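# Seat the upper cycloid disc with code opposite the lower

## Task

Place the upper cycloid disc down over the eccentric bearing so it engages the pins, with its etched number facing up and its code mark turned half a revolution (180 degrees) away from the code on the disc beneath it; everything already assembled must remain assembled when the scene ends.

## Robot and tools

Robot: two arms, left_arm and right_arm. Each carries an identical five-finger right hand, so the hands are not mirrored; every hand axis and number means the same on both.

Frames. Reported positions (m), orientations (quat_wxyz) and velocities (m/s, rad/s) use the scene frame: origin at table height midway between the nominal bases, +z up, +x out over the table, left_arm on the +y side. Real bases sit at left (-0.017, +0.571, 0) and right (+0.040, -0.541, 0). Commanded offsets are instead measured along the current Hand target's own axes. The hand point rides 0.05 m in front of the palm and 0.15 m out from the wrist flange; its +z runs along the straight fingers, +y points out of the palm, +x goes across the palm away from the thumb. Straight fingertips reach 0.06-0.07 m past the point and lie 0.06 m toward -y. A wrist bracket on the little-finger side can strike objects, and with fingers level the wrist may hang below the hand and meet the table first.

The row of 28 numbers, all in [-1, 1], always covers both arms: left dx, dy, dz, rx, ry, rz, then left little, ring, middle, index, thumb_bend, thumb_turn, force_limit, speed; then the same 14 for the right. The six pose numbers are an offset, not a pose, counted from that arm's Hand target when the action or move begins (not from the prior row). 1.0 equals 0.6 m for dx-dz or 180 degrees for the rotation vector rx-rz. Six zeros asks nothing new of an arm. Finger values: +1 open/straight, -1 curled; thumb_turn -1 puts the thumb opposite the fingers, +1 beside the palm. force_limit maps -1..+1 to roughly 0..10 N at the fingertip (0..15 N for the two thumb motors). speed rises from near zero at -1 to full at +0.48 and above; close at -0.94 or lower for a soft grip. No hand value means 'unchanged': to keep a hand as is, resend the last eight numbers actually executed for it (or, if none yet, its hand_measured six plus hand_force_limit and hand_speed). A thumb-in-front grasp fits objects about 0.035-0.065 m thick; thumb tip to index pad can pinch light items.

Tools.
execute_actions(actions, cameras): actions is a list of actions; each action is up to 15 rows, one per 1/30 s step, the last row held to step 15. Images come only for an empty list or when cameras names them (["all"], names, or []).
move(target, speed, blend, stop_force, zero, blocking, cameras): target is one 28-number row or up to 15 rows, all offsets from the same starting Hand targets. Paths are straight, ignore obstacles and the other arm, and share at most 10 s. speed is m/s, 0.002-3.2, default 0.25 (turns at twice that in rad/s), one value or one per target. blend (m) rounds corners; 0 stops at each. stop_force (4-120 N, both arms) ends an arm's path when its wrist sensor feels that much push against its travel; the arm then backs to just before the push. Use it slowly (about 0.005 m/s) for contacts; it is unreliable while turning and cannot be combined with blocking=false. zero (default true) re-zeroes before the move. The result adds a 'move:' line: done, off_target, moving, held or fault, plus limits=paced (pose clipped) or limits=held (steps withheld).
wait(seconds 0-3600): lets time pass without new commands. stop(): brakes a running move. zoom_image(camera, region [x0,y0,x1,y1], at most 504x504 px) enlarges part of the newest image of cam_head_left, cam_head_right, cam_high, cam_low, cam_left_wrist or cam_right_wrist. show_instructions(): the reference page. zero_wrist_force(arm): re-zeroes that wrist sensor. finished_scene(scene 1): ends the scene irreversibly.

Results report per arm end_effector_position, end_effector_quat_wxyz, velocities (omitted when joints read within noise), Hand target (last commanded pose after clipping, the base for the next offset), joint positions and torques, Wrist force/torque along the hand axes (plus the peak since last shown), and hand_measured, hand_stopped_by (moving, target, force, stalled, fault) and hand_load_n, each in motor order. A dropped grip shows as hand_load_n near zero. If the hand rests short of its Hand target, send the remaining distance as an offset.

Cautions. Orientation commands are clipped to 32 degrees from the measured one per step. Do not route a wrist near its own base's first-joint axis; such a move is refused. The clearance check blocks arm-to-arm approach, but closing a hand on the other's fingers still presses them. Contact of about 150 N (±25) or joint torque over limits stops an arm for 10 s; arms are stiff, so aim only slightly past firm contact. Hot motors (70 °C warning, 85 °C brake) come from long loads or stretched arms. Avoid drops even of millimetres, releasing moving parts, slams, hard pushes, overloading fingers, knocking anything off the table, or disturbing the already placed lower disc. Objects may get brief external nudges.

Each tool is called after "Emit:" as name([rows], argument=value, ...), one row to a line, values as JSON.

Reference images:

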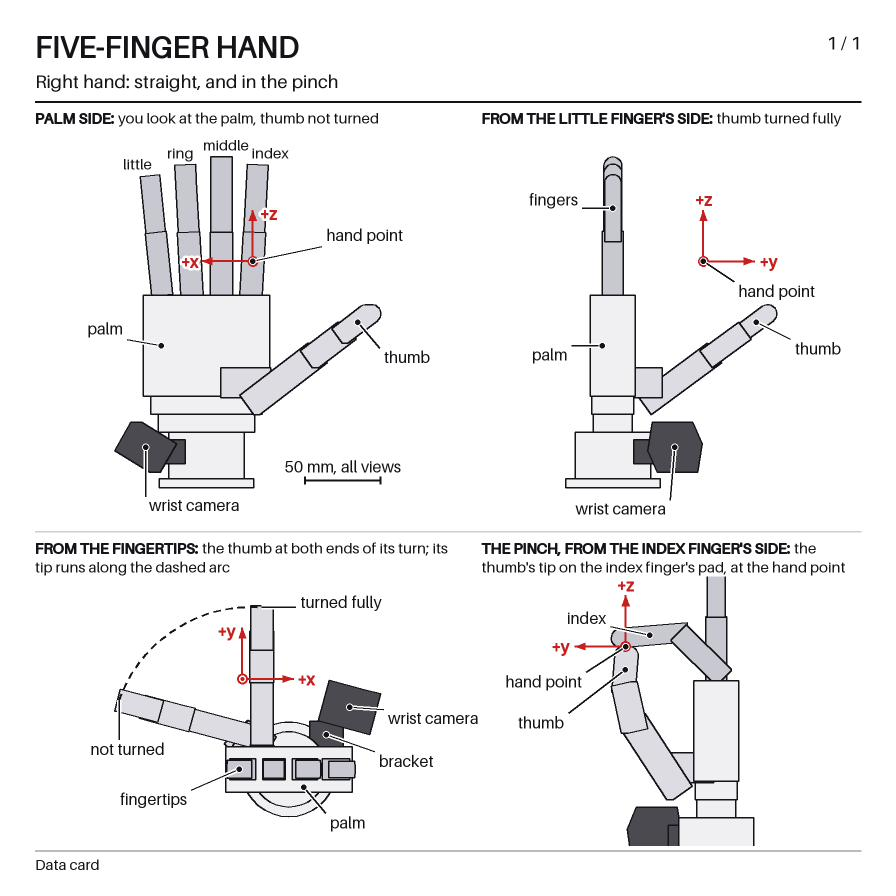

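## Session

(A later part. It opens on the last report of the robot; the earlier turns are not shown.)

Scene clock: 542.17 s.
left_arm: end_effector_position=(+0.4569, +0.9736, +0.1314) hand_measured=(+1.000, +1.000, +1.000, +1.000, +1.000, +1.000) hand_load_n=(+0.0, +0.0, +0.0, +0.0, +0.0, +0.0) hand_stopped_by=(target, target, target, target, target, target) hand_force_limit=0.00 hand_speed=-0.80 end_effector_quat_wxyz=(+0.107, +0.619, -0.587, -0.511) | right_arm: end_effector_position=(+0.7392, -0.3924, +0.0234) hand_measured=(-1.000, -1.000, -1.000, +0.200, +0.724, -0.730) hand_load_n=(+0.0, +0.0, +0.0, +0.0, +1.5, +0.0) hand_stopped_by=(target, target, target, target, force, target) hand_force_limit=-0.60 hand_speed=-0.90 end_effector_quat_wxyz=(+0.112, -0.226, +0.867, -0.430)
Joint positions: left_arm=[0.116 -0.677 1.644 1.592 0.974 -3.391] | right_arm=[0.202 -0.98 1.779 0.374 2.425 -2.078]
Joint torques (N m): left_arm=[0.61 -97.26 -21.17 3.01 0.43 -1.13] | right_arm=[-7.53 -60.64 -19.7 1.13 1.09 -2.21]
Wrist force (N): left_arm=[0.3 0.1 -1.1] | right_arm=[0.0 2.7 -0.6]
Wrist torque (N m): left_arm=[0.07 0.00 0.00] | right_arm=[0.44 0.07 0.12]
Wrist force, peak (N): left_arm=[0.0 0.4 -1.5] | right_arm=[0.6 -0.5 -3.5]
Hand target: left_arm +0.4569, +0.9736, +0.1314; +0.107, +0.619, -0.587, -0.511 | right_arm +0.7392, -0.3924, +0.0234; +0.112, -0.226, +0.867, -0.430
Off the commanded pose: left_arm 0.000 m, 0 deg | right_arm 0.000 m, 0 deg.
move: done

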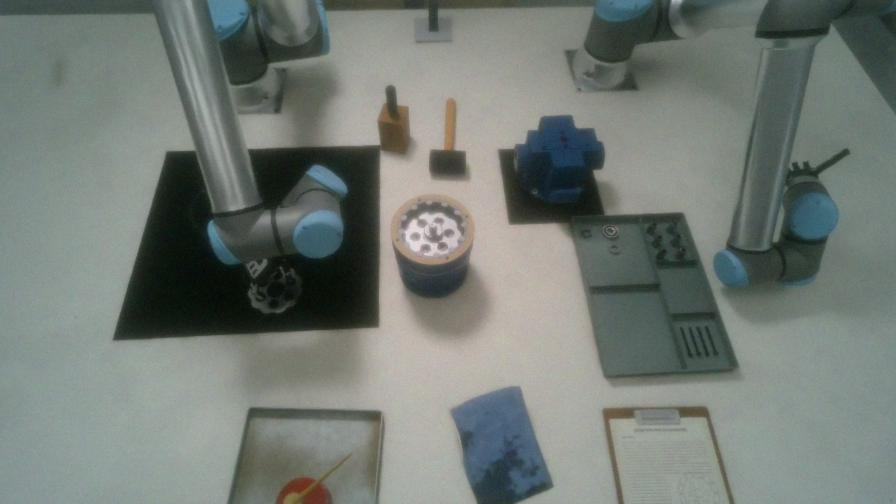

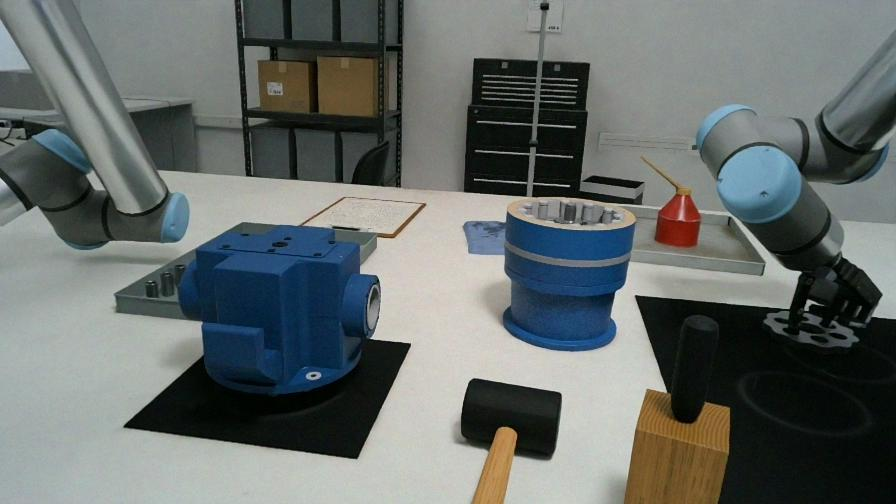

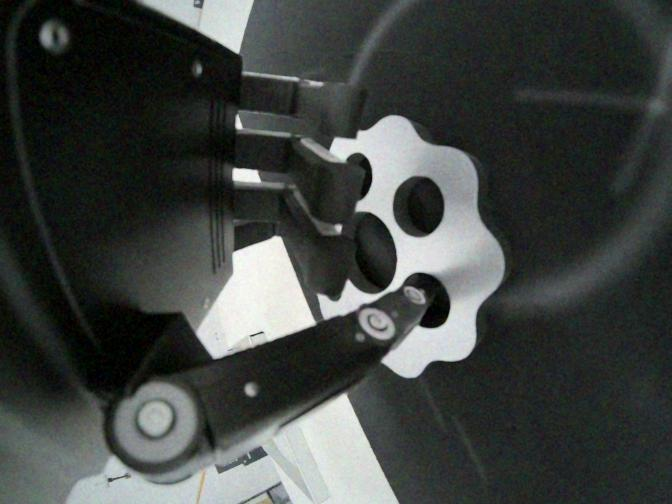

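Emit:
move(target=[0,0,0,0,0,0,1,1,1,1,1,1,0,-0.8,0,0,0,0,0,0,-1,-1,-1,0.2,0.3,-0.73,0.0,-0.9], speed=0.02, cameras=["cam_high","cam_low","cam_right_wrist"])

Emit:
zoom_image(camera="cam_right_wrist", region=[300, 120, 560, 380])

Emit:
zoom_image(camera="cam_low", region=[750, 260, 870, 360])

Scene clock: 549.13 s.
left_arm: end_effector_position=(+0.4569, +0.9736, +0.1314) hand_measured=(+1.000, +1.000, +1.000, +1.000, +1.000, +1.000) hand_load_n=(+0.0, +0.0, +0.0, +0.0, +0.0, +0.0) hand_stopped_by=(target, target, target, target, target, target) hand_force_limit=0.00 hand_speed=-0.80 end_effector_quat_wxyz=(+0.107, +0.619, -0.587, -0.511) | right_arm: end_effector_position=(+0.7392, -0.3924, +0.0234) hand_measured=(-1.000, -1.000, -1.000, +0.200, +0.594, -0.730) hand_load_n=(+0.0, +0.0, +0.0, +5.0, +7.5, +0.0) hand_stopped_by=(target, target, target, target, force, target) hand_force_limit=0.00 hand_speed=-0.90 end_effector_quat_wxyz=(+0.112, -0.226, +0.867, -0.430)
Joint positions: left_arm=[0.116 -0.677 1.644 1.592 0.974 -3.391] | right_arm=[0.202 -0.98 1.779 0.374 2.425 -2.078]
Joint torques (N m): left_arm=[0.18 -100.15 -21.98 2.91 0.37 -1.15] | right_arm=[-6.26 -63.4 -20.61 2.01 -1.55 -2.17]
Wrist force (N): left_arm=[0.2 0.5 -0.9] | right_arm=[-0.2 2.7 -1.0]
Wrist torque (N m): left_arm=[0.11 0.00 0.00] | right_arm=[0.41 0.11 0.11]
Wrist force, peak (N): left_arm=[-0.2 0.7 -1.2] | right_arm=[0.0 3.2 -1.2]
Hand target: left_arm +0.4569, +0.9736, +0.1314; +0.107, +0.619, -0.587, -0.511 | right_arm +0.7392, -0.3924, +0.0234; +0.112, -0.226, +0.867, -0.430
Off the commanded pose: left_arm 0.000 m, 0 deg | right_arm 0.000 m, 0 deg.
move: done

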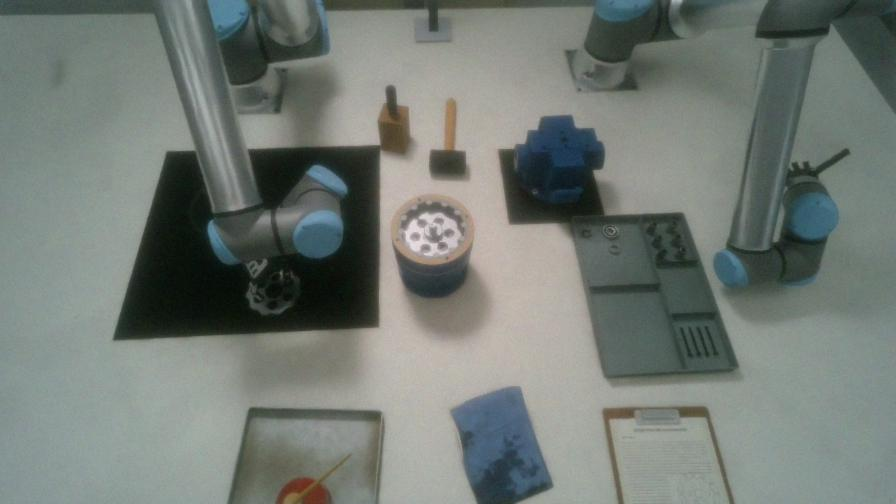

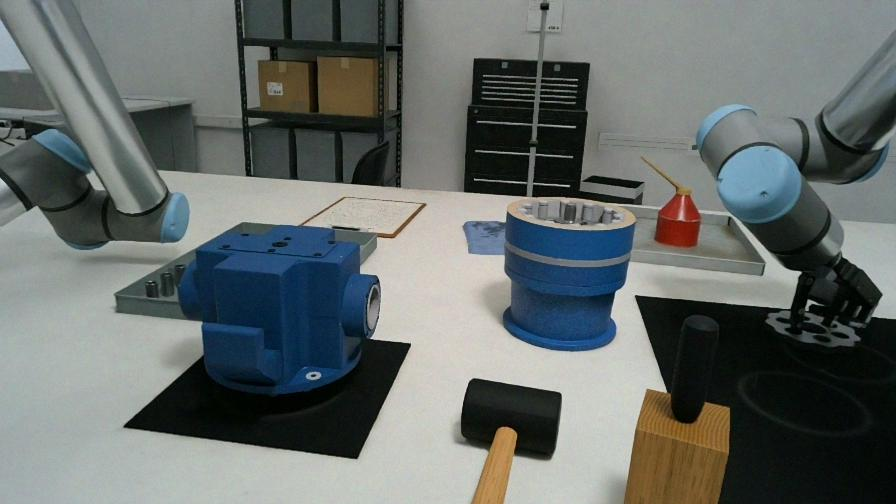

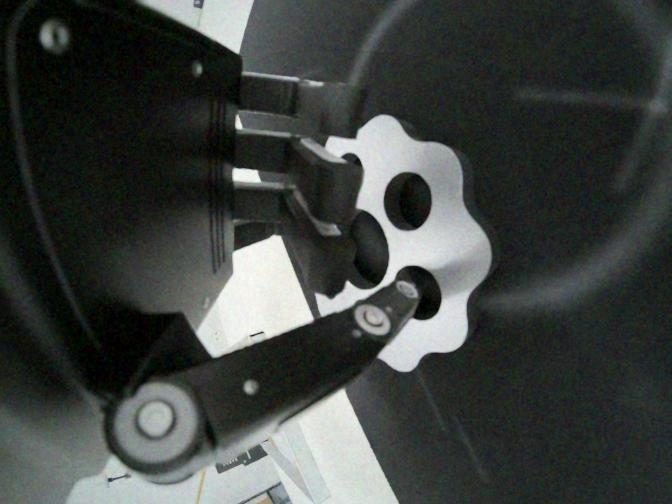

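Scaled by 1.938 from the camera's image (finer frame: 960x720).

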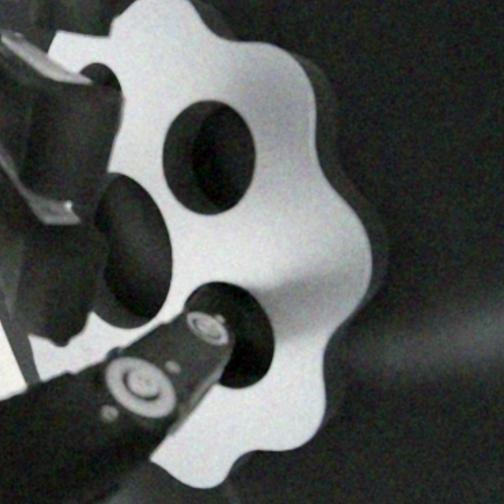

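Scaled by 4.200 from the camera's image (finer frame: 1280x720).

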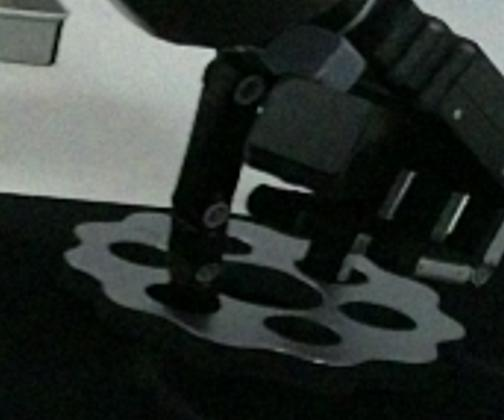

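Emit:
move(target=[0,0,0,0,0,0,1,1,1,1,1,1,0,-0.8,0,0,0,0,0,0,-1,-1,-1,0.2,0.8,-0.73,0.0,-0.9], speed=0.02)

Emit:
move(target=[0,0,0,0,0,0,1,1,1,1,1,1,0,-0.8,0,0,0,0.039,0,0,-1,-1,-1,0.2,0.8,-0.73,0.0,-0.9], speed=0.02)

Emit:
move(target=[0,0,0,0,0,0,1,1,1,1,1,1,0,-0.8,0,0.0058,0.0033,0,0,0,-1,-1,-1,0.2,0.8,-0.73,0.0,-0.9], speed=0.006, stop_force=4)

Scene clock: 574.03 s.
left_arm: end_effector_position=(+0.4569, +0.9736, +0.1314) hand_measured=(+1.000, +1.000, +1.000, +1.000, +1.000, +1.000) hand_load_n=(+0.0, +0.0, +0.0, +0.0, +0.0, +0.0) hand_stopped_by=(target, target, target, target, target, target) hand_force_limit=0.00 hand_speed=-0.80 end_effector_quat_wxyz=(+0.107, +0.619, -0.587, -0.511) | right_arm: end_effector_position=(+0.7392, -0.3924, +0.0234) hand_measured=(-1.000, -1.000, -1.000, +0.200, +0.800, -0.730) hand_load_n=(+0.0, +0.0, +0.0, +3.0, +0.0, +0.0) hand_stopped_by=(target, target, target, target, target, target) hand_force_limit=0.00 hand_speed=-0.90 end_effector_quat_wxyz=(+0.112, -0.226, +0.867, -0.430)
Joint positions: left_arm=[0.116 -0.677 1.644 1.592 0.974 -3.391] | right_arm=[0.202 -0.98 1.779 0.374 2.425 -2.078]
Joint torques (N m): left_arm=[0.06 -98.87 -23.01 2.84 0.35 -1.56] | right_arm=[-5.71 -64.32 -25.12 3.39 -1.75 -2.09]
Wrist force (N): left_arm=[0.0 0.1 -1.2] | right_arm=[-0.1 0.8 1.8]
Wrist torque (N m): left_arm=[0.06 0.03 -0.02] | right_arm=[0.41 0.07 0.11]
Wrist force, peak (N): left_arm=[0.2 0.5 -1.3] | right_arm=[0.2 3.1 -1.1]
Hand target: left_arm +0.4569, +0.9736, +0.1314; +0.107, +0.619, -0.587, -0.511 | right_arm +0.7392, -0.3924, +0.0234; +0.112, -0.226, +0.867, -0.430
Off the commanded pose: left_arm 0.000 m, 0 deg | right_arm 0.000 m, 0 deg.
move: done

Scene clock: 577.37 s.
left_arm: end_effector_position=(+0.4569, +0.9736, +0.1314) hand_measured=(+1.000, +1.000, +1.000, +1.000, +1.000, +1.000) hand_load_n=(+0.0, +0.0, +0.0, +0.0, +0.0, +0.0) hand_stopped_by=(target, target, target, target, target, target) hand_force_limit=0.00 hand_speed=-0.80 end_effector_quat_wxyz=(+0.107, +0.619, -0.587, -0.511) | right_arm: end_effector_position=(+0.7392, -0.3923, +0.0235) hand_measured=(-1.000, -1.000, -1.000, +0.200, +0.800, -0.730) hand_load_n=(+0.0, +0.0, +0.0, +0.0, +0.0, -1.0) hand_stopped_by=(target, target, target, target, target, target) hand_force_limit=0.00 hand_speed=-0.90 end_effector_quat_wxyz=(+0.126, -0.219, +0.839, -0.482)
Joint positions: left_arm=[0.116 -0.677 1.644 1.592 0.974 -3.391] | right_arm=[0.239 -0.963 1.792 0.289 2.547 -2.102]
Joint torques (N m): left_arm=[0 -99.03 -22.17 2.93 0.24 -1.17] | right_arm=[-12.1 -30.39 -5 0.65 -5.29 -2.16]
Wrist force (N): left_arm=[0.2 -0.2 -0.7] | right_arm=[2.2 -41.1 -40.4]
Wrist torque (N m): left_arm=[0.00 -0.01 -0.02] | right_arm=[-2.30 0.08 -0.11]
Wrist force, peak (N): left_arm=[-0.1 0.2 -1.5] | right_arm=[2.2 -41.1 -40.4]
Hand target: left_arm +0.4569, +0.9736, +0.1314; +0.107, +0.619, -0.587, -0.511 | right_arm +0.7392, -0.3924, +0.0234; +0.126, -0.219, +0.839, -0.482
Off the commanded pose: left_arm 0.000 m, 0 deg | right_arm 0.000 m, 0 deg.
move: done

Scene clock: 578.17 s.
left_arm: end_effector_position=(+0.4569, +0.9736, +0.1314) hand_measured=(+1.000, +1.000, +1.000, +1.000, +1.000, +1.000) hand_load_n=(+0.0, +0.0, +0.0, +0.0, +0.0, +0.0) hand_stopped_by=(target, target, target, target, target, target) hand_force_limit=0.00 hand_speed=-0.80 end_effector_quat_wxyz=(+0.107, +0.619, -0.587, -0.511) | right_arm: end_effector_position=(+0.7392, -0.3923, +0.0233) hand_measured=(-1.000, -1.000, -1.000, +0.200, +0.800, -0.730) hand_load_n=(+0.0, +0.0, +0.0, +0.5, +0.0, -1.0) hand_stopped_by=(target, target, target, target, target, target) hand_force_limit=0.00 hand_speed=-0.90 end_effector_quat_wxyz=(+0.126, -0.219, +0.839, -0.482)
Joint positions: left_arm=[0.116 -0.677 1.644 1.592 0.974 -3.391] | right_arm=[0.239 -0.963 1.792 0.289 2.547 -2.102]
Joint torques (N m): left_arm=[0.17 -99.7 -21.77 2.9 0.41 -1.44] | right_arm=[-8.38 -39.32 -12.71 1.25 -3.25 -1.35]
Wrist force (N): left_arm=[0.5 -0.4 -0.6] | right_arm=[2.3 -44.8 -44.4]
Wrist torque (N m): left_arm=[-0.03 -0.06 -0.01] | right_arm=[-2.53 0.08 -0.13]
Wrist force, peak (N): left_arm=[0.0 0.1 -1.1] | right_arm=[2.3 -47.8 -46.4]
Hand target: left_arm +0.4569, +0.9736, +0.1314; +0.107, +0.619, -0.587, -0.511 | right_arm +0.7392, -0.3923, +0.0233; +0.126, -0.219, +0.839, -0.482 (not the last commanded pose)
Off the commanded pose: left_arm 0.000 m, 0 deg | right_arm 0.004 m, 0 deg.
move: contact (right_arm)

Emit:
move(target=[0,0,0,0,0,0,1,1,1,1,1,1,0,-0.8,0,-0.0036,-0.0021,0,0,0,-1,-1,-1,0.2,0.8,-0.73,0.0,-0.9], speed=0.02, cameras=["cam_high","cam_low","cam_right_wrist"])

Emit:
zoom_image(camera="cam_right_wrist", region=[300, 120, 560, 380])

Emit:
zoom_image(camera="cam_low", region=[750, 260, 870, 360])

Scene clock: 589.80 s.
left_arm: end_effector_position=(+0.4569, +0.9736, +0.1314) hand_measured=(+1.000, +1.000, +1.000, +1.000, +1.000, +1.000) hand_load_n=(+0.0, +0.0, +0.0, +0.0, +0.0, +0.0) hand_stopped_by=(target, target, target, target, target, target) hand_force_limit=0.00 hand_speed=-0.80 end_effector_quat_wxyz=(+0.107, +0.619, -0.587, -0.511) | right_arm: end_effector_position=(+0.7392, -0.3923, +0.0258) hand_measured=(-1.000, -1.000, -1.000, +0.200, +0.800, -0.730) hand_load_n=(+0.0, +0.0, +0.0, +0.0, +0.0, -0.5) hand_stopped_by=(target, target, target, target, target, target) hand_force_limit=0.00 hand_speed=-0.90 end_effector_quat_wxyz=(+0.126, -0.219, +0.839, -0.482)
Joint positions: left_arm=[0.116 -0.677 1.644 1.592 0.974 -3.391] | right_arm=[0.239 -0.966 1.791 0.293 2.547 -2.102]
Joint torques (N m): left_arm=[-0.84 -99.94 -22.88 2.63 -0.01 -1.41] | right_arm=[-1.9 -65.46 -30.2 1.61 -1.97 -2.61]
Wrist force (N): left_arm=[-0.1 0.0 -0.7] | right_arm=[0.1 -1.7 -3.3]
Wrist torque (N m): left_arm=[0.04 0.04 -0.03] | right_arm=[0.22 0.10 0.08]
Wrist force, peak (N): left_arm=[-0.1 0.3 -1.3] | right_arm=[2.3 -45.1 -44.5]
Hand target: left_arm +0.4569, +0.9736, +0.1314; +0.107, +0.619, -0.587, -0.511 | right_arm +0.7392, -0.3923, +0.0258; +0.126, -0.219, +0.839, -0.482
Off the commanded pose: left_arm 0.000 m, 0 deg | right_arm 0.000 m, 0 deg.
move: done

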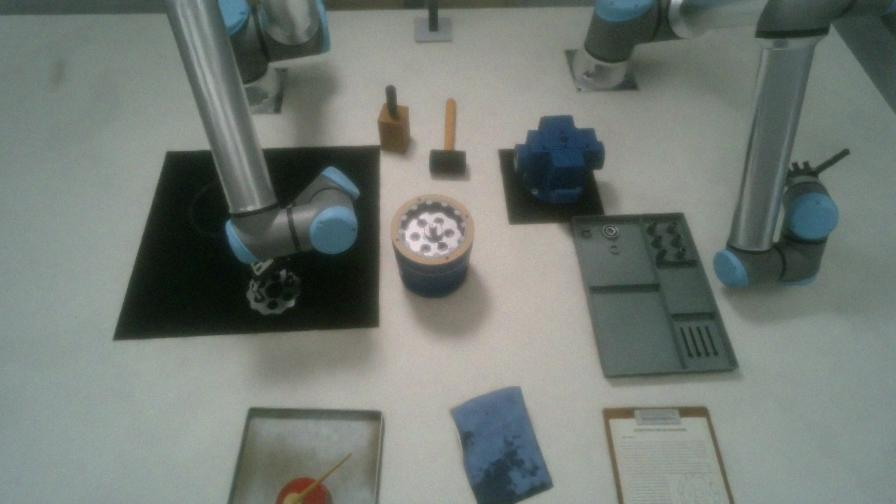

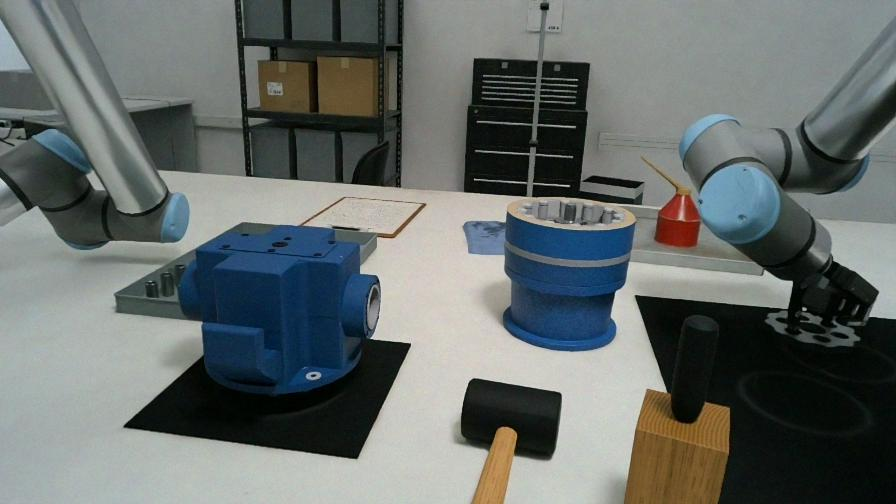

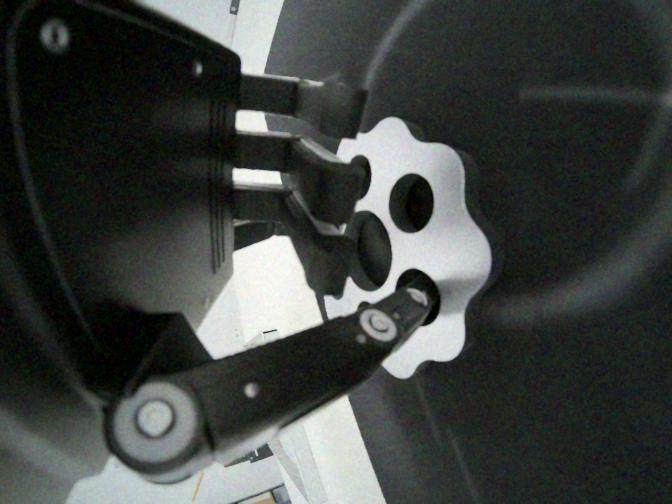

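Scaled by 1.938 from the camera's image (finer frame: 960x720).

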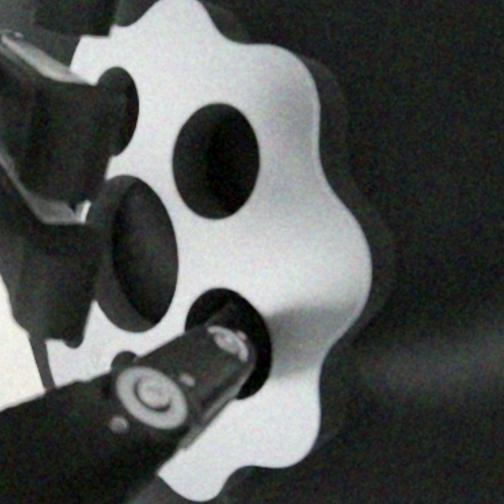

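Scaled by 4.200 from the camera's image (finer frame: 1280x720).

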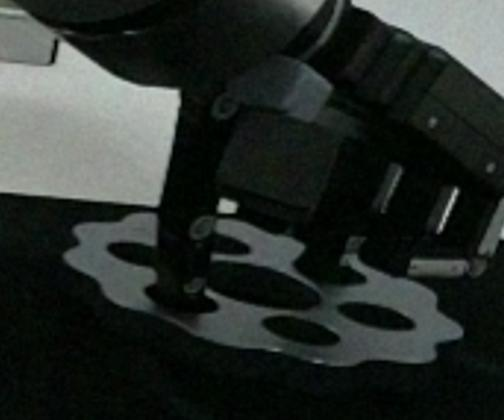

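Emit:
move(target=[0,0,0,0,0,0,1,1,1,1,1,1,0,-0.8,0,0,0,-0.02,0,0,-1,-1,-1,0.2,0.8,-0.73,0.0,-0.9], speed=0.02)

Emit:
move(target=[0,0,0,0,0,0,1,1,1,1,1,1,0,-0.8,0,0.0066,0.0045,0,0,0,-1,-1,-1,0.2,0.8,-0.73,0.0,-0.9], speed=0.005, stop_force=4)

Scene clock: 608.30 s.
left_arm: end_effector_position=(+0.4569, +0.9736, +0.1314) hand_measured=(+1.000, +1.000, +1.000, +1.000, +1.000, +1.000) hand_load_n=(+0.0, +0.0, +0.0, +0.0, +0.0, +0.0) hand_stopped_by=(target, target, target, target, target, target) hand_force_limit=0.00 hand_speed=-0.80 end_effector_quat_wxyz=(+0.107, +0.619, -0.587, -0.511) | right_arm: end_effector_position=(+0.7392, -0.3923, +0.0259) hand_measured=(-1.000, -1.000, -1.000, +0.200, +0.800, -0.730) hand_load_n=(+0.0, +0.0, +0.0, +0.5, +0.0, +0.0) hand_stopped_by=(target, target, target, target, target, target) hand_force_limit=0.00 hand_speed=-0.90 end_effector_quat_wxyz=(+0.119, -0.222, +0.854, -0.455)
Joint positions: left_arm=[0.116 -0.677 1.644 1.592 0.974 -3.391] | right_arm=[0.221 -0.975 1.785 0.338 2.484 -2.087]
Joint torques (N m): left_arm=[1.33 -99.61 -22.47 2.6 0.15 -1.49] | right_arm=[0.57 -69.82 -28.94 2.13 2.35 0.53]
Wrist force (N): left_arm=[-0.2 0.0 -0.7] | right_arm=[0.3 1.2 0.4]
Wrist torque (N m): left_arm=[0.02 0.06 -0.05] | right_arm=[0.42 0.02 -0.10]
Wrist force, peak (N): left_arm=[0.2 0.0 -1.6] | right_arm=[0.6 -2.6 -3.3]
Hand target: left_arm +0.4569, +0.9736, +0.1314; +0.107, +0.619, -0.587, -0.511 | right_arm +0.7392, -0.3923, +0.0258; +0.119, -0.222, +0.854, -0.455
Off the commanded pose: left_arm 0.000 m, 0 deg | right_arm 0.000 m, 0 deg.
move: done

Scene clock: 609.80 s.
left_arm: end_effector_position=(+0.4569, +0.9736, +0.1314) hand_measured=(+1.000, +1.000, +1.000, +1.000, +1.000, +1.000) hand_load_n=(+0.0, +0.0, +0.0, +0.0, +0.0, +0.0) hand_stopped_by=(target, target, target, target, target, target) hand_force_limit=0.00 hand_speed=-0.80 end_effector_quat_wxyz=(+0.107, +0.619, -0.587, -0.511) | right_arm: end_effector_position=(+0.7392, -0.3924, +0.0233) hand_measured=(-1.000, -1.000, -1.000, +0.200, +0.800, -0.730) hand_load_n=(+0.0, +0.0, +0.0, +1.0, +0.0, +0.0) hand_stopped_by=(target, target, target, target, target, target) hand_force_limit=0.00 hand_speed=-0.90 end_effector_quat_wxyz=(+0.119, -0.222, +0.854, -0.455)
Joint positions: left_arm=[0.116 -0.677 1.644 1.592 0.974 -3.391] | right_arm=[0.221 -0.972 1.786 0.334 2.485 -2.087]
Joint torques (N m): left_arm=[0.24 -102.05 -22.21 2.58 -0.1 -1.28] | right_arm=[3.45 -77.33 -30.1 5.23 3.94 -0.84]
Wrist force (N): left_arm=[0.1 0.0 -0.7] | right_arm=[0.1 -2.6 -2.5]
Wrist torque (N m): left_arm=[0.03 0.01 -0.02] | right_arm=[0.15 0.08 -0.15]
Wrist force, peak (N): left_arm=[-0.2 0.1 -1.2] | right_arm=[0.0 -3.9 -3.8]
Hand target: left_arm +0.4569, +0.9736, +0.1314; +0.107, +0.619, -0.587, -0.511 | right_arm +0.7393, -0.3924, +0.0233; +0.119, -0.222, +0.854, -0.455 (not the last commanded pose)
Off the commanded pose: left_arm 0.000 m, 0 deg | right_arm 0.002 m, 0 deg.
move: contact (right_arm)

Emit:
move(target=[0,0,0,0,0,0,1,1,1,1,1,1,0,-0.8,0,0,0,0,0,0,-1,-1,-1,0.2,0.66,-0.73,-0.6,-0.9], speed=0.02)

Emit:
move(target=[0,0,0,0,0,0,1,1,1,1,1,1,0,-0.8,0,0.0055,0.0037,0,0,0,-1,-1,-1,0.2,0.66,-0.73,-0.6,-0.9], speed=0.005, stop_force=4)

Scene clock: 618.33 s.
left_arm: end_effector_position=(+0.4569, +0.9736, +0.1314) hand_measured=(+1.000, +1.000, +1.000, +1.000, +1.000, +1.000) hand_load_n=(+0.0, +0.0, +0.0, +0.0, +0.0, +0.0) hand_stopped_by=(target, target, target, target, target, target) hand_force_limit=0.00 hand_speed=-0.80 end_effector_quat_wxyz=(+0.107, +0.619, -0.587, -0.511) | right_arm: end_effector_position=(+0.7392, -0.3924, +0.0233) hand_measured=(-1.000, -1.000, -1.000, +0.200, +0.736, -0.730) hand_load_n=(+0.0, +0.0, +0.0, +1.0, +3.5, +0.0) hand_stopped_by=(target, target, target, target, force, target) hand_force_limit=-0.60 hand_speed=-0.90 end_effector_quat_wxyz=(+0.119, -0.222, +0.854, -0.455)
Joint positions: left_arm=[0.116 -0.677 1.644 1.592 0.974 -3.391] | right_arm=[0.221 -0.972 1.785 0.334 2.485 -2.087]
Joint torques (N m): left_arm=[-0.75 -101.18 -22.49 2.57 0.15 -1.67] | right_arm=[-3.18 -75.92 -30.92 5.15 0.68 1.55]
Wrist force (N): left_arm=[0.2 0.4 -1.0] | right_arm=[-0.2 -0.6 -3.7]
Wrist torque (N m): left_arm=[0.11 -0.01 0.00] | right_arm=[0.17 0.14 -0.16]
Wrist force, peak (N): left_arm=[0.8 0.2 -1.2] | right_arm=[0.3 -2.8 -2.8]
Hand target: left_arm +0.4569, +0.9736, +0.1314; +0.107, +0.619, -0.587, -0.511 | right_arm +0.7393, -0.3924, +0.0233; +0.119, -0.222, +0.854, -0.455
Off the commanded pose: left_arm 0.000 m, 0 deg | right_arm 0.000 m, 0 deg.
move: done

Scene clock: 619.20 s.
left_arm: end_effector_position=(+0.4569, +0.9736, +0.1314) hand_measured=(+1.000, +1.000, +1.000, +1.000, +1.000, +1.000) hand_load_n=(+0.0, +0.0, +0.0, +0.0, +0.0, +0.0) hand_stopped_by=(target, target, target, target, target, target) hand_force_limit=0.00 hand_speed=-0.80 end_effector_quat_wxyz=(+0.107, +0.619, -0.587, -0.511) | right_arm: end_effector_position=(+0.7393, -0.3923, +0.0231) hand_measured=(-1.000, -1.000, -1.000, +0.200, +0.736, -0.730) hand_load_n=(+0.0, +0.0, +0.0, +1.0, +3.5, +0.0) hand_stopped_by=(target, target, target, target, force, target) hand_force_limit=-0.60 hand_speed=-0.90 end_effector_quat_wxyz=(+0.119, -0.222, +0.854, -0.455)
Joint positions: left_arm=[0.116 -0.677 1.644 1.592 0.974 -3.391] | right_arm=[0.221 -0.972 1.785 0.334 2.485 -2.087]
Joint torques (N m): left_arm=[-2.66 -101.5 -22.36 2.93 0.14 -1.18] | right_arm=[-4.37 -74.1 -27.18 4.83 1.03 1.81]
Wrist force (N): left_arm=[-0.2 0.2 -0.7] | right_arm=[0.0 -3.3 -6.5]
Wrist torque (N m): left_arm=[0.07 0.04 -0.03] | right_arm=[0.00 0.13 -0.16]
Wrist force, peak (N): left_arm=[-0.1 0.5 -1.2] | right_arm=[0.4 -5.2 -8.5]
Hand target: left_arm +0.4569, +0.9736, +0.1314; +0.107, +0.619, -0.587, -0.511 | right_arm +0.7393, -0.3923, +0.0231; +0.119, -0.222, +0.854, -0.455 (not the last commanded pose)
Off the commanded pose: left_arm 0.000 m, 0 deg | right_arm 0.004 m, 0 deg.
move: contact (right_arm)

Emit:
move(target=[0,0,0,0,0,0,1,1,1,1,1,1,0,-0.8,0,-0.0014,-0.0009,0,0,0,-1,-1,-1,0.2,0.2,-0.73,0.3,-0.9], speed=0.02)

Scene clock: 625.37 s.
left_arm: end_effector_position=(+0.4569, +0.9736, +0.1314) hand_measured=(+1.000, +1.000, +1.000, +1.000, +1.000, +1.000) hand_load_n=(+0.0, +0.0, +0.0, +0.0, +0.0, +0.0) hand_stopped_by=(target, target, target, target, target, target) hand_force_limit=0.00 hand_speed=-0.80 end_effector_quat_wxyz=(+0.107, +0.619, -0.587, -0.511) | right_arm: end_effector_position=(+0.7393, -0.3924, +0.0241) hand_measured=(-1.000, -1.000, -1.000, +0.200, +0.564, -0.730) hand_load_n=(+0.0, +0.0, +0.0, +7.0, +10.0, -0.5) hand_stopped_by=(target, target, target, target, force, target) hand_force_limit=0.30 hand_speed=-0.90 end_effector_quat_wxyz=(+0.119, -0.222, +0.854, -0.455)
Joint positions: left_arm=[0.116 -0.677 1.644 1.592 0.974 -3.391] | right_arm=[0.221 -0.973 1.785 0.335 2.485 -2.087]
Joint torques (N m): left_arm=[-0.33 -101.6 -22.48 2.4 -0.02 -1.68] | right_arm=[-7.42 -61.83 -29.75 1.37 0.38 -2.44]
Wrist force (N): left_arm=[0.0 0.1 -1.0] | right_arm=[-0.1 3.0 -0.2]
Wrist torque (N m): left_arm=[0.06 0.03 -0.02] | right_arm=[0.37 0.04 -0.10]
Wrist force, peak (N): left_arm=[0.4 0.5 -1.3] | right_arm=[0.1 -3.6 -6.8]
Hand target: left_arm +0.4569, +0.9736, +0.1314; +0.107, +0.619, -0.587, -0.511 | right_arm +0.7393, -0.3924, +0.0241; +0.119, -0.222, +0.854, -0.455
Off the commanded pose: left_arm 0.000 m, 0 deg | right_arm 0.000 m, 0 deg.
move: done

Emit:
move(target=[0,0,0,0,0,0,1,1,1,1,1,1,0,-0.8,0,-0.0138,-0.0093,0,0,0,-1,-1,-1,0.2,0.2,-0.73,0.3,-0.9], speed=0.02, cameras=["cam_high","cam_low","cam_right_wrist"])

Emit:
zoom_image(camera="cam_right_wrist", region=[300, 120, 560, 380])

Emit:
zoom_image(camera="cam_low", region=[750, 260, 870, 360])

Scene clock: 631.47 s.
left_arm: end_effector_position=(+0.4569, +0.9736, +0.1314) hand_measured=(+1.000, +1.000, +1.000, +1.000, +1.000, +1.000) hand_load_n=(+0.0, +0.0, +0.0, +0.0, +0.0, +0.0) hand_stopped_by=(target, target, target, target, target, target) hand_force_limit=0.00 hand_speed=-0.80 end_effector_quat_wxyz=(+0.107, +0.619, -0.587, -0.511) | right_arm: end_effector_position=(+0.7393, -0.3924, +0.0342) hand_measured=(-1.000, -1.000, -1.000, +0.200, +0.562, -0.730) hand_load_n=(+0.0, +0.5, +0.0, +0.0, +0.0, +0.0) hand_stopped_by=(target, target, target, target, force, target) hand_force_limit=0.30 hand_speed=-0.90 end_effector_quat_wxyz=(+0.119, -0.222, +0.854, -0.455)
Joint positions: left_arm=[0.116 -0.677 1.644 1.592 0.974 -3.391] | right_arm=[0.221 -0.985 1.782 0.351 2.485 -2.087]
Joint torques (N m): left_arm=[-0.42 -99.61 -23.01 2.42 -0.18 -1.67] | right_arm=[1.21 -61.58 -28.47 2 1.03 0.45]
Wrist force (N): left_arm=[0.1 0.4 -0.8] | right_arm=[0.2 1.6 0.1]
Wrist torque (N m): left_arm=[0.09 0.00 -0.01] | right_arm=[0.40 0.03 -0.11]
Wrist force, peak (N): left_arm=[-0.3 -0.2 -1.3] | right_arm=[-0.2 4.1 0.3]
Hand target: left_arm +0.4569, +0.9736, +0.1314; +0.107, +0.619, -0.587, -0.511 | right_arm +0.7393, -0.3923, +0.0341; +0.119, -0.222, +0.854, -0.455
Off the commanded pose: left_arm 0.000 m, 0 deg | right_arm 0.000 m, 0 deg.
move: done

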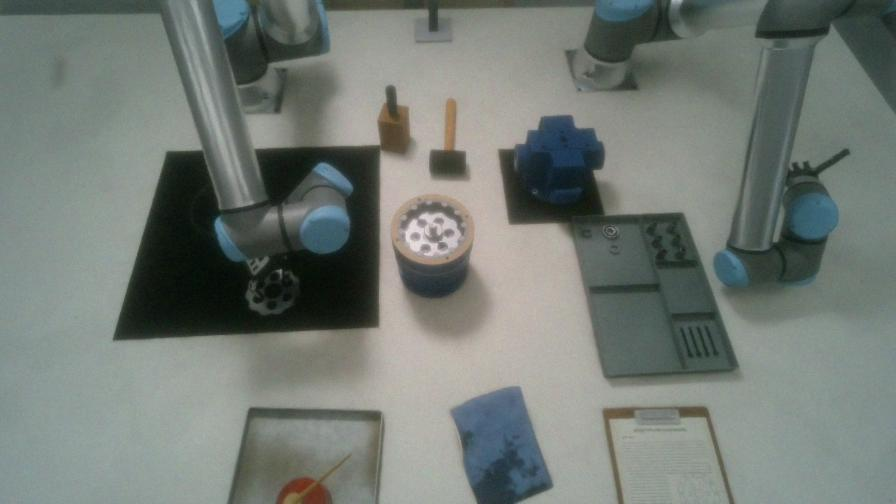

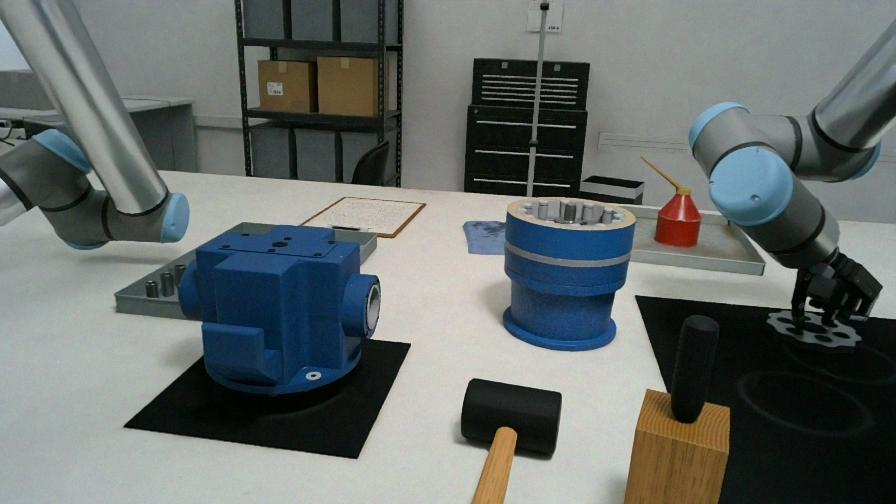

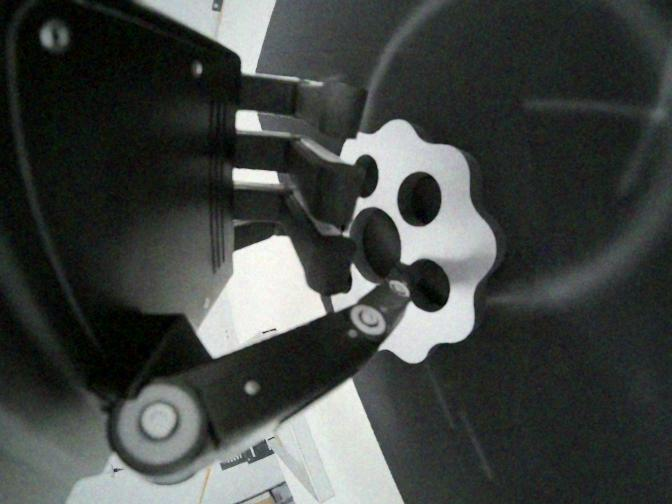

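Scaled by 1.938 from the camera's image (finer frame: 960x720).

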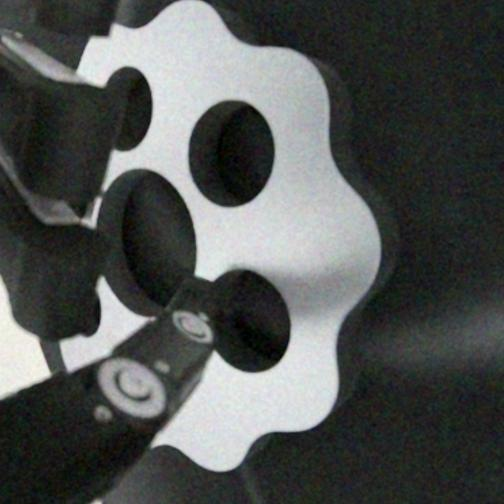

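Scaled by 4.200 from the camera's image (finer frame: 1280x720).

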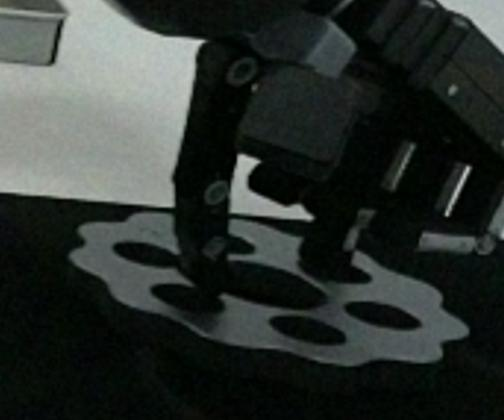

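Emit:
move(target=[0,0,0,0,0,0,1,1,1,1,1,1,0,-0.8,0.0,0,0,0,0,0,-1,-1,-1,0.2,0.72,-0.73,0.3,-0.9], speed=0.02, cameras=["cam_high","cam_low","cam_right_wrist"])

Emit:
zoom_image(camera="cam_right_wrist", region=[300, 120, 560, 380])

Emit:
zoom_image(camera="cam_low", region=[770, 290, 850, 360])

Emit:
zoom_image(camera="cam_high", region=[220, 240, 310, 320])

Scene clock: 657.40 s.
left_arm: end_effector_position=(+0.4569, +0.9736, +0.1314) hand_measured=(+1.000, +1.000, +1.000, +1.000, +1.000, +1.000) hand_load_n=(+0.0, +0.0, +0.0, +0.0, +0.5, +0.0) hand_stopped_by=(target, target, target, target, target, target) hand_force_limit=0.00 hand_speed=-0.80 end_effector_quat_wxyz=(+0.107, +0.619, -0.587, -0.511) | right_arm: end_effector_position=(+0.7393, -0.3923, +0.0341) hand_measured=(-1.000, -1.000, -1.000, +0.200, +0.720, -0.730) hand_load_n=(+0.0, +0.5, +0.0, +0.0, +0.0, +0.0) hand_stopped_by=(target, target, target, target, target, target) hand_force_limit=0.30 hand_speed=-0.90 end_effector_quat_wxyz=(+0.119, -0.222, +0.854, -0.455)
Joint positions: left_arm=[0.116 -0.677 1.644 1.592 0.974 -3.391] | right_arm=[0.221 -0.985 1.782 0.35 2.485 -2.087]
Joint torques (N m): left_arm=[-1.37 -100.8 -22.27 2.47 0.31 -1.89] | right_arm=[4.04 -61.3 -19.59 0.65 4.79 1.53]
Wrist force (N): left_arm=[-0.4 0.0 -0.4] | right_arm=[0.0 1.3 -0.1]
Wrist torque (N m): left_arm=[0.00 0.08 -0.06] | right_arm=[0.38 0.08 -0.13]
Wrist force, peak (N): left_arm=[-0.2 0.0 -1.4] | right_arm=[-0.1 1.9 0.0]
Hand target: left_arm +0.4569, +0.9736, +0.1314; +0.107, +0.619, -0.587, -0.511 | right_arm +0.7393, -0.3923, +0.0341; +0.119, -0.222, +0.854, -0.455
Off the commanded pose: left_arm 0.000 m, 0 deg | right_arm 0.000 m, 0 deg.
move: done

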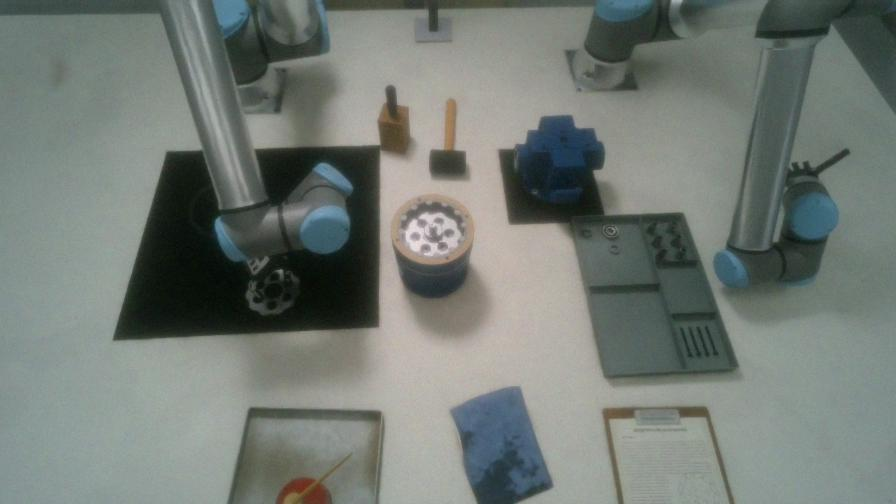

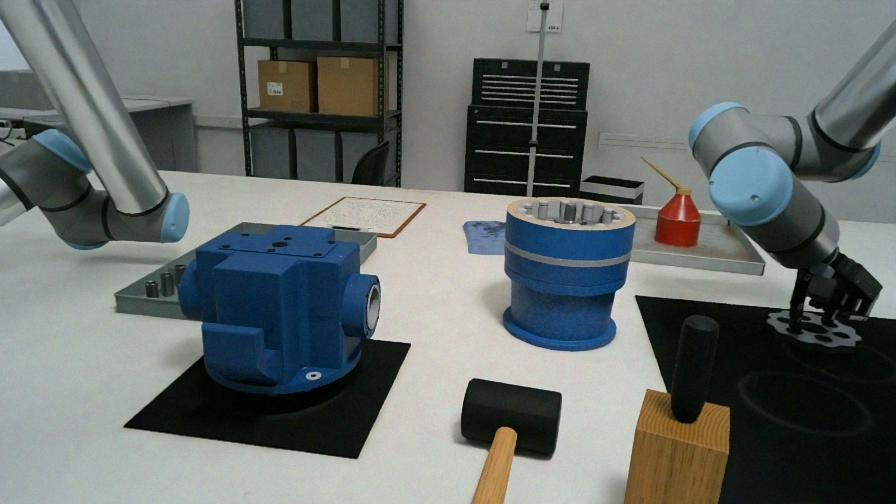

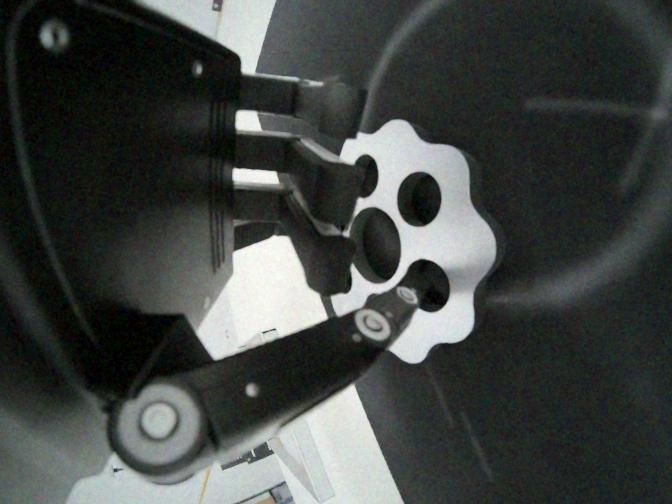

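Scaled by 1.938 from the camera's image (finer frame: 960x720).

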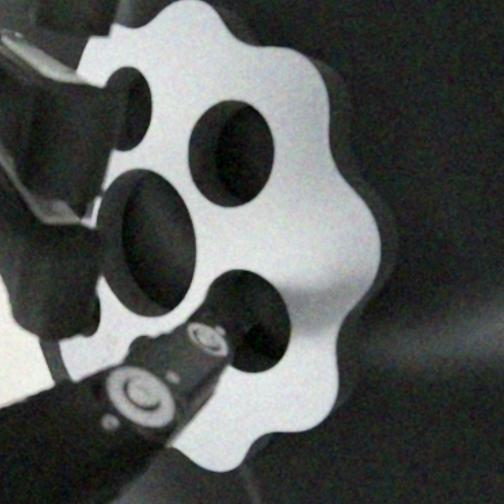

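Scaled by 6.300 from the camera's image (finer frame: 1280x720).

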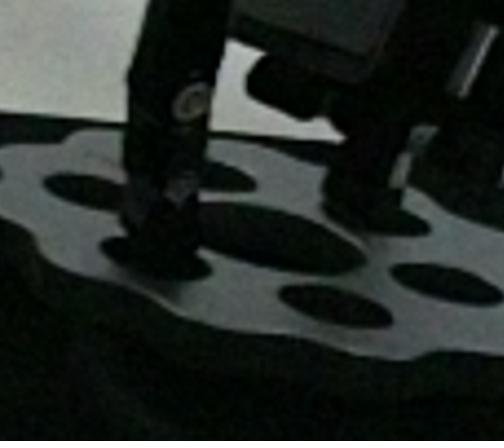

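Scaled by 5.600 from the camera's image (finer frame: 1280x720).

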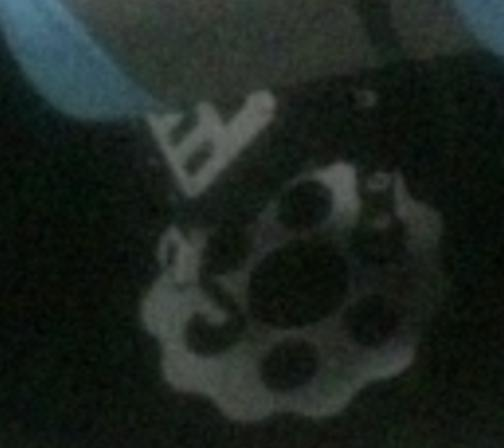

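Emit:
move([
  [0,0,0,0,0,0,1,1,1,1,1,1,0,-0.8,0,-0.0028,0.0042,0,0,0,-1,-1,-1,0.2,0.72,-0.73,0.3,-0.9],
  [0,0,0,0,0,0,1,1,1,1,1,1,0,-0.8,0,0.0166,0.0172,0,0,0,-1,-1,-1,0.2,0.72,-0.73,0.3,-0.9],
], speed=0.006, stop_force=4, cameras=["cam_low","cam_right_wrist"])

Emit:
zoom_image(camera="cam_low", region=[770, 290, 850, 360])

Scene clock: 670.20 s.
left_arm: end_effector_position=(+0.4569, +0.9736, +0.1314) hand_measured=(+1.000, +1.000, +1.000, +1.000, +1.000, +1.000) hand_load_n=(+0.0, +0.0, +0.0, +0.0, +0.0, +0.0) hand_stopped_by=(target, target, target, target, target, target) hand_force_limit=0.00 hand_speed=-0.80 end_effector_quat_wxyz=(+0.107, +0.619, -0.587, -0.511) | right_arm: end_effector_position=(+0.7407, -0.3950, +0.0228) hand_measured=(-1.000, -1.000, -1.000, +0.200, +0.720, -0.730) hand_load_n=(+0.0, +0.0, +0.0, +0.0, +0.0, +0.0) hand_stopped_by=(target, target, target, target, target, target) hand_force_limit=0.30 hand_speed=-0.90 end_effector_quat_wxyz=(+0.119, -0.222, +0.854, -0.455)
Joint positions: left_arm=[0.116 -0.677 1.644 1.592 0.974 -3.391] | right_arm=[0.216 -0.972 1.786 0.329 2.483 -2.094]
Joint torques (N m): left_arm=[-0.11 -100.91 -22.81 2.31 0.27 -1.55] | right_arm=[6.58 -76.48 -29.68 5.3 2.56 1.28]
Wrist force (N): left_arm=[0.1 0.2 -0.5] | right_arm=[0.1 -1.5 -3.5]
Wrist torque (N m): left_arm=[0.04 0.01 -0.02] | right_arm=[0.26 0.07 0.11]
Wrist force, peak (N): left_arm=[0.2 0.1 -1.5] | right_arm=[0.1 -3.6 -4.6]
Hand target: left_arm +0.4569, +0.9736, +0.1314; +0.107, +0.619, -0.587, -0.511 | right_arm +0.7408, -0.3950, +0.0228; +0.119, -0.222, +0.854, -0.455 (not the last commanded pose)
Off the commanded pose: left_arm 0.000 m, 0 deg | right_arm 0.003 m, 0 deg.
move: contact (right_arm); path passed 1 of 2 targets

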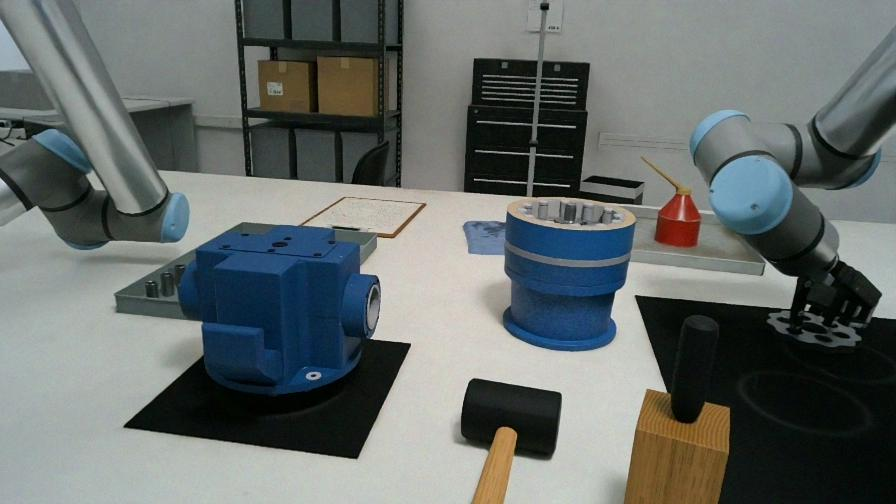

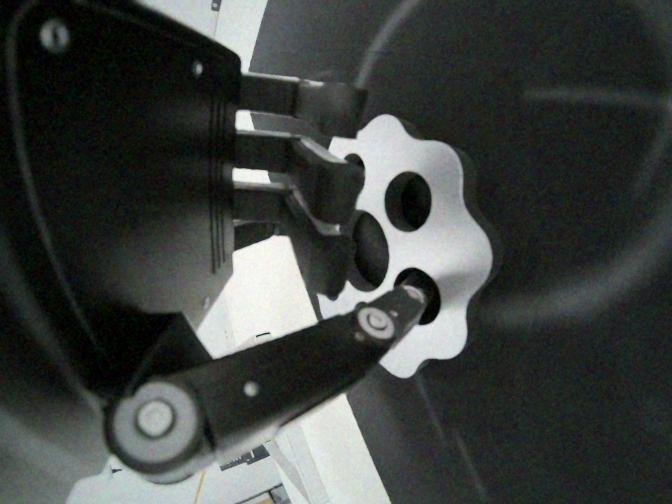

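Scaled by 6.300 from the camera's image (finer frame: 1280x720).

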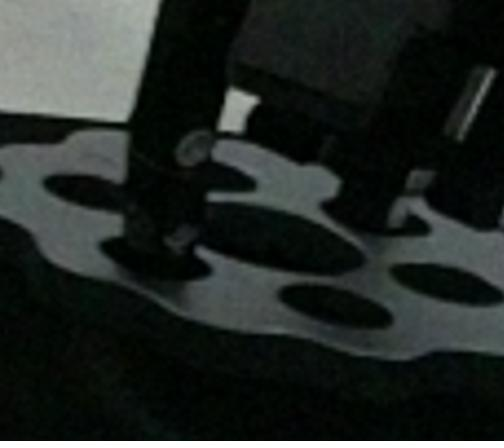

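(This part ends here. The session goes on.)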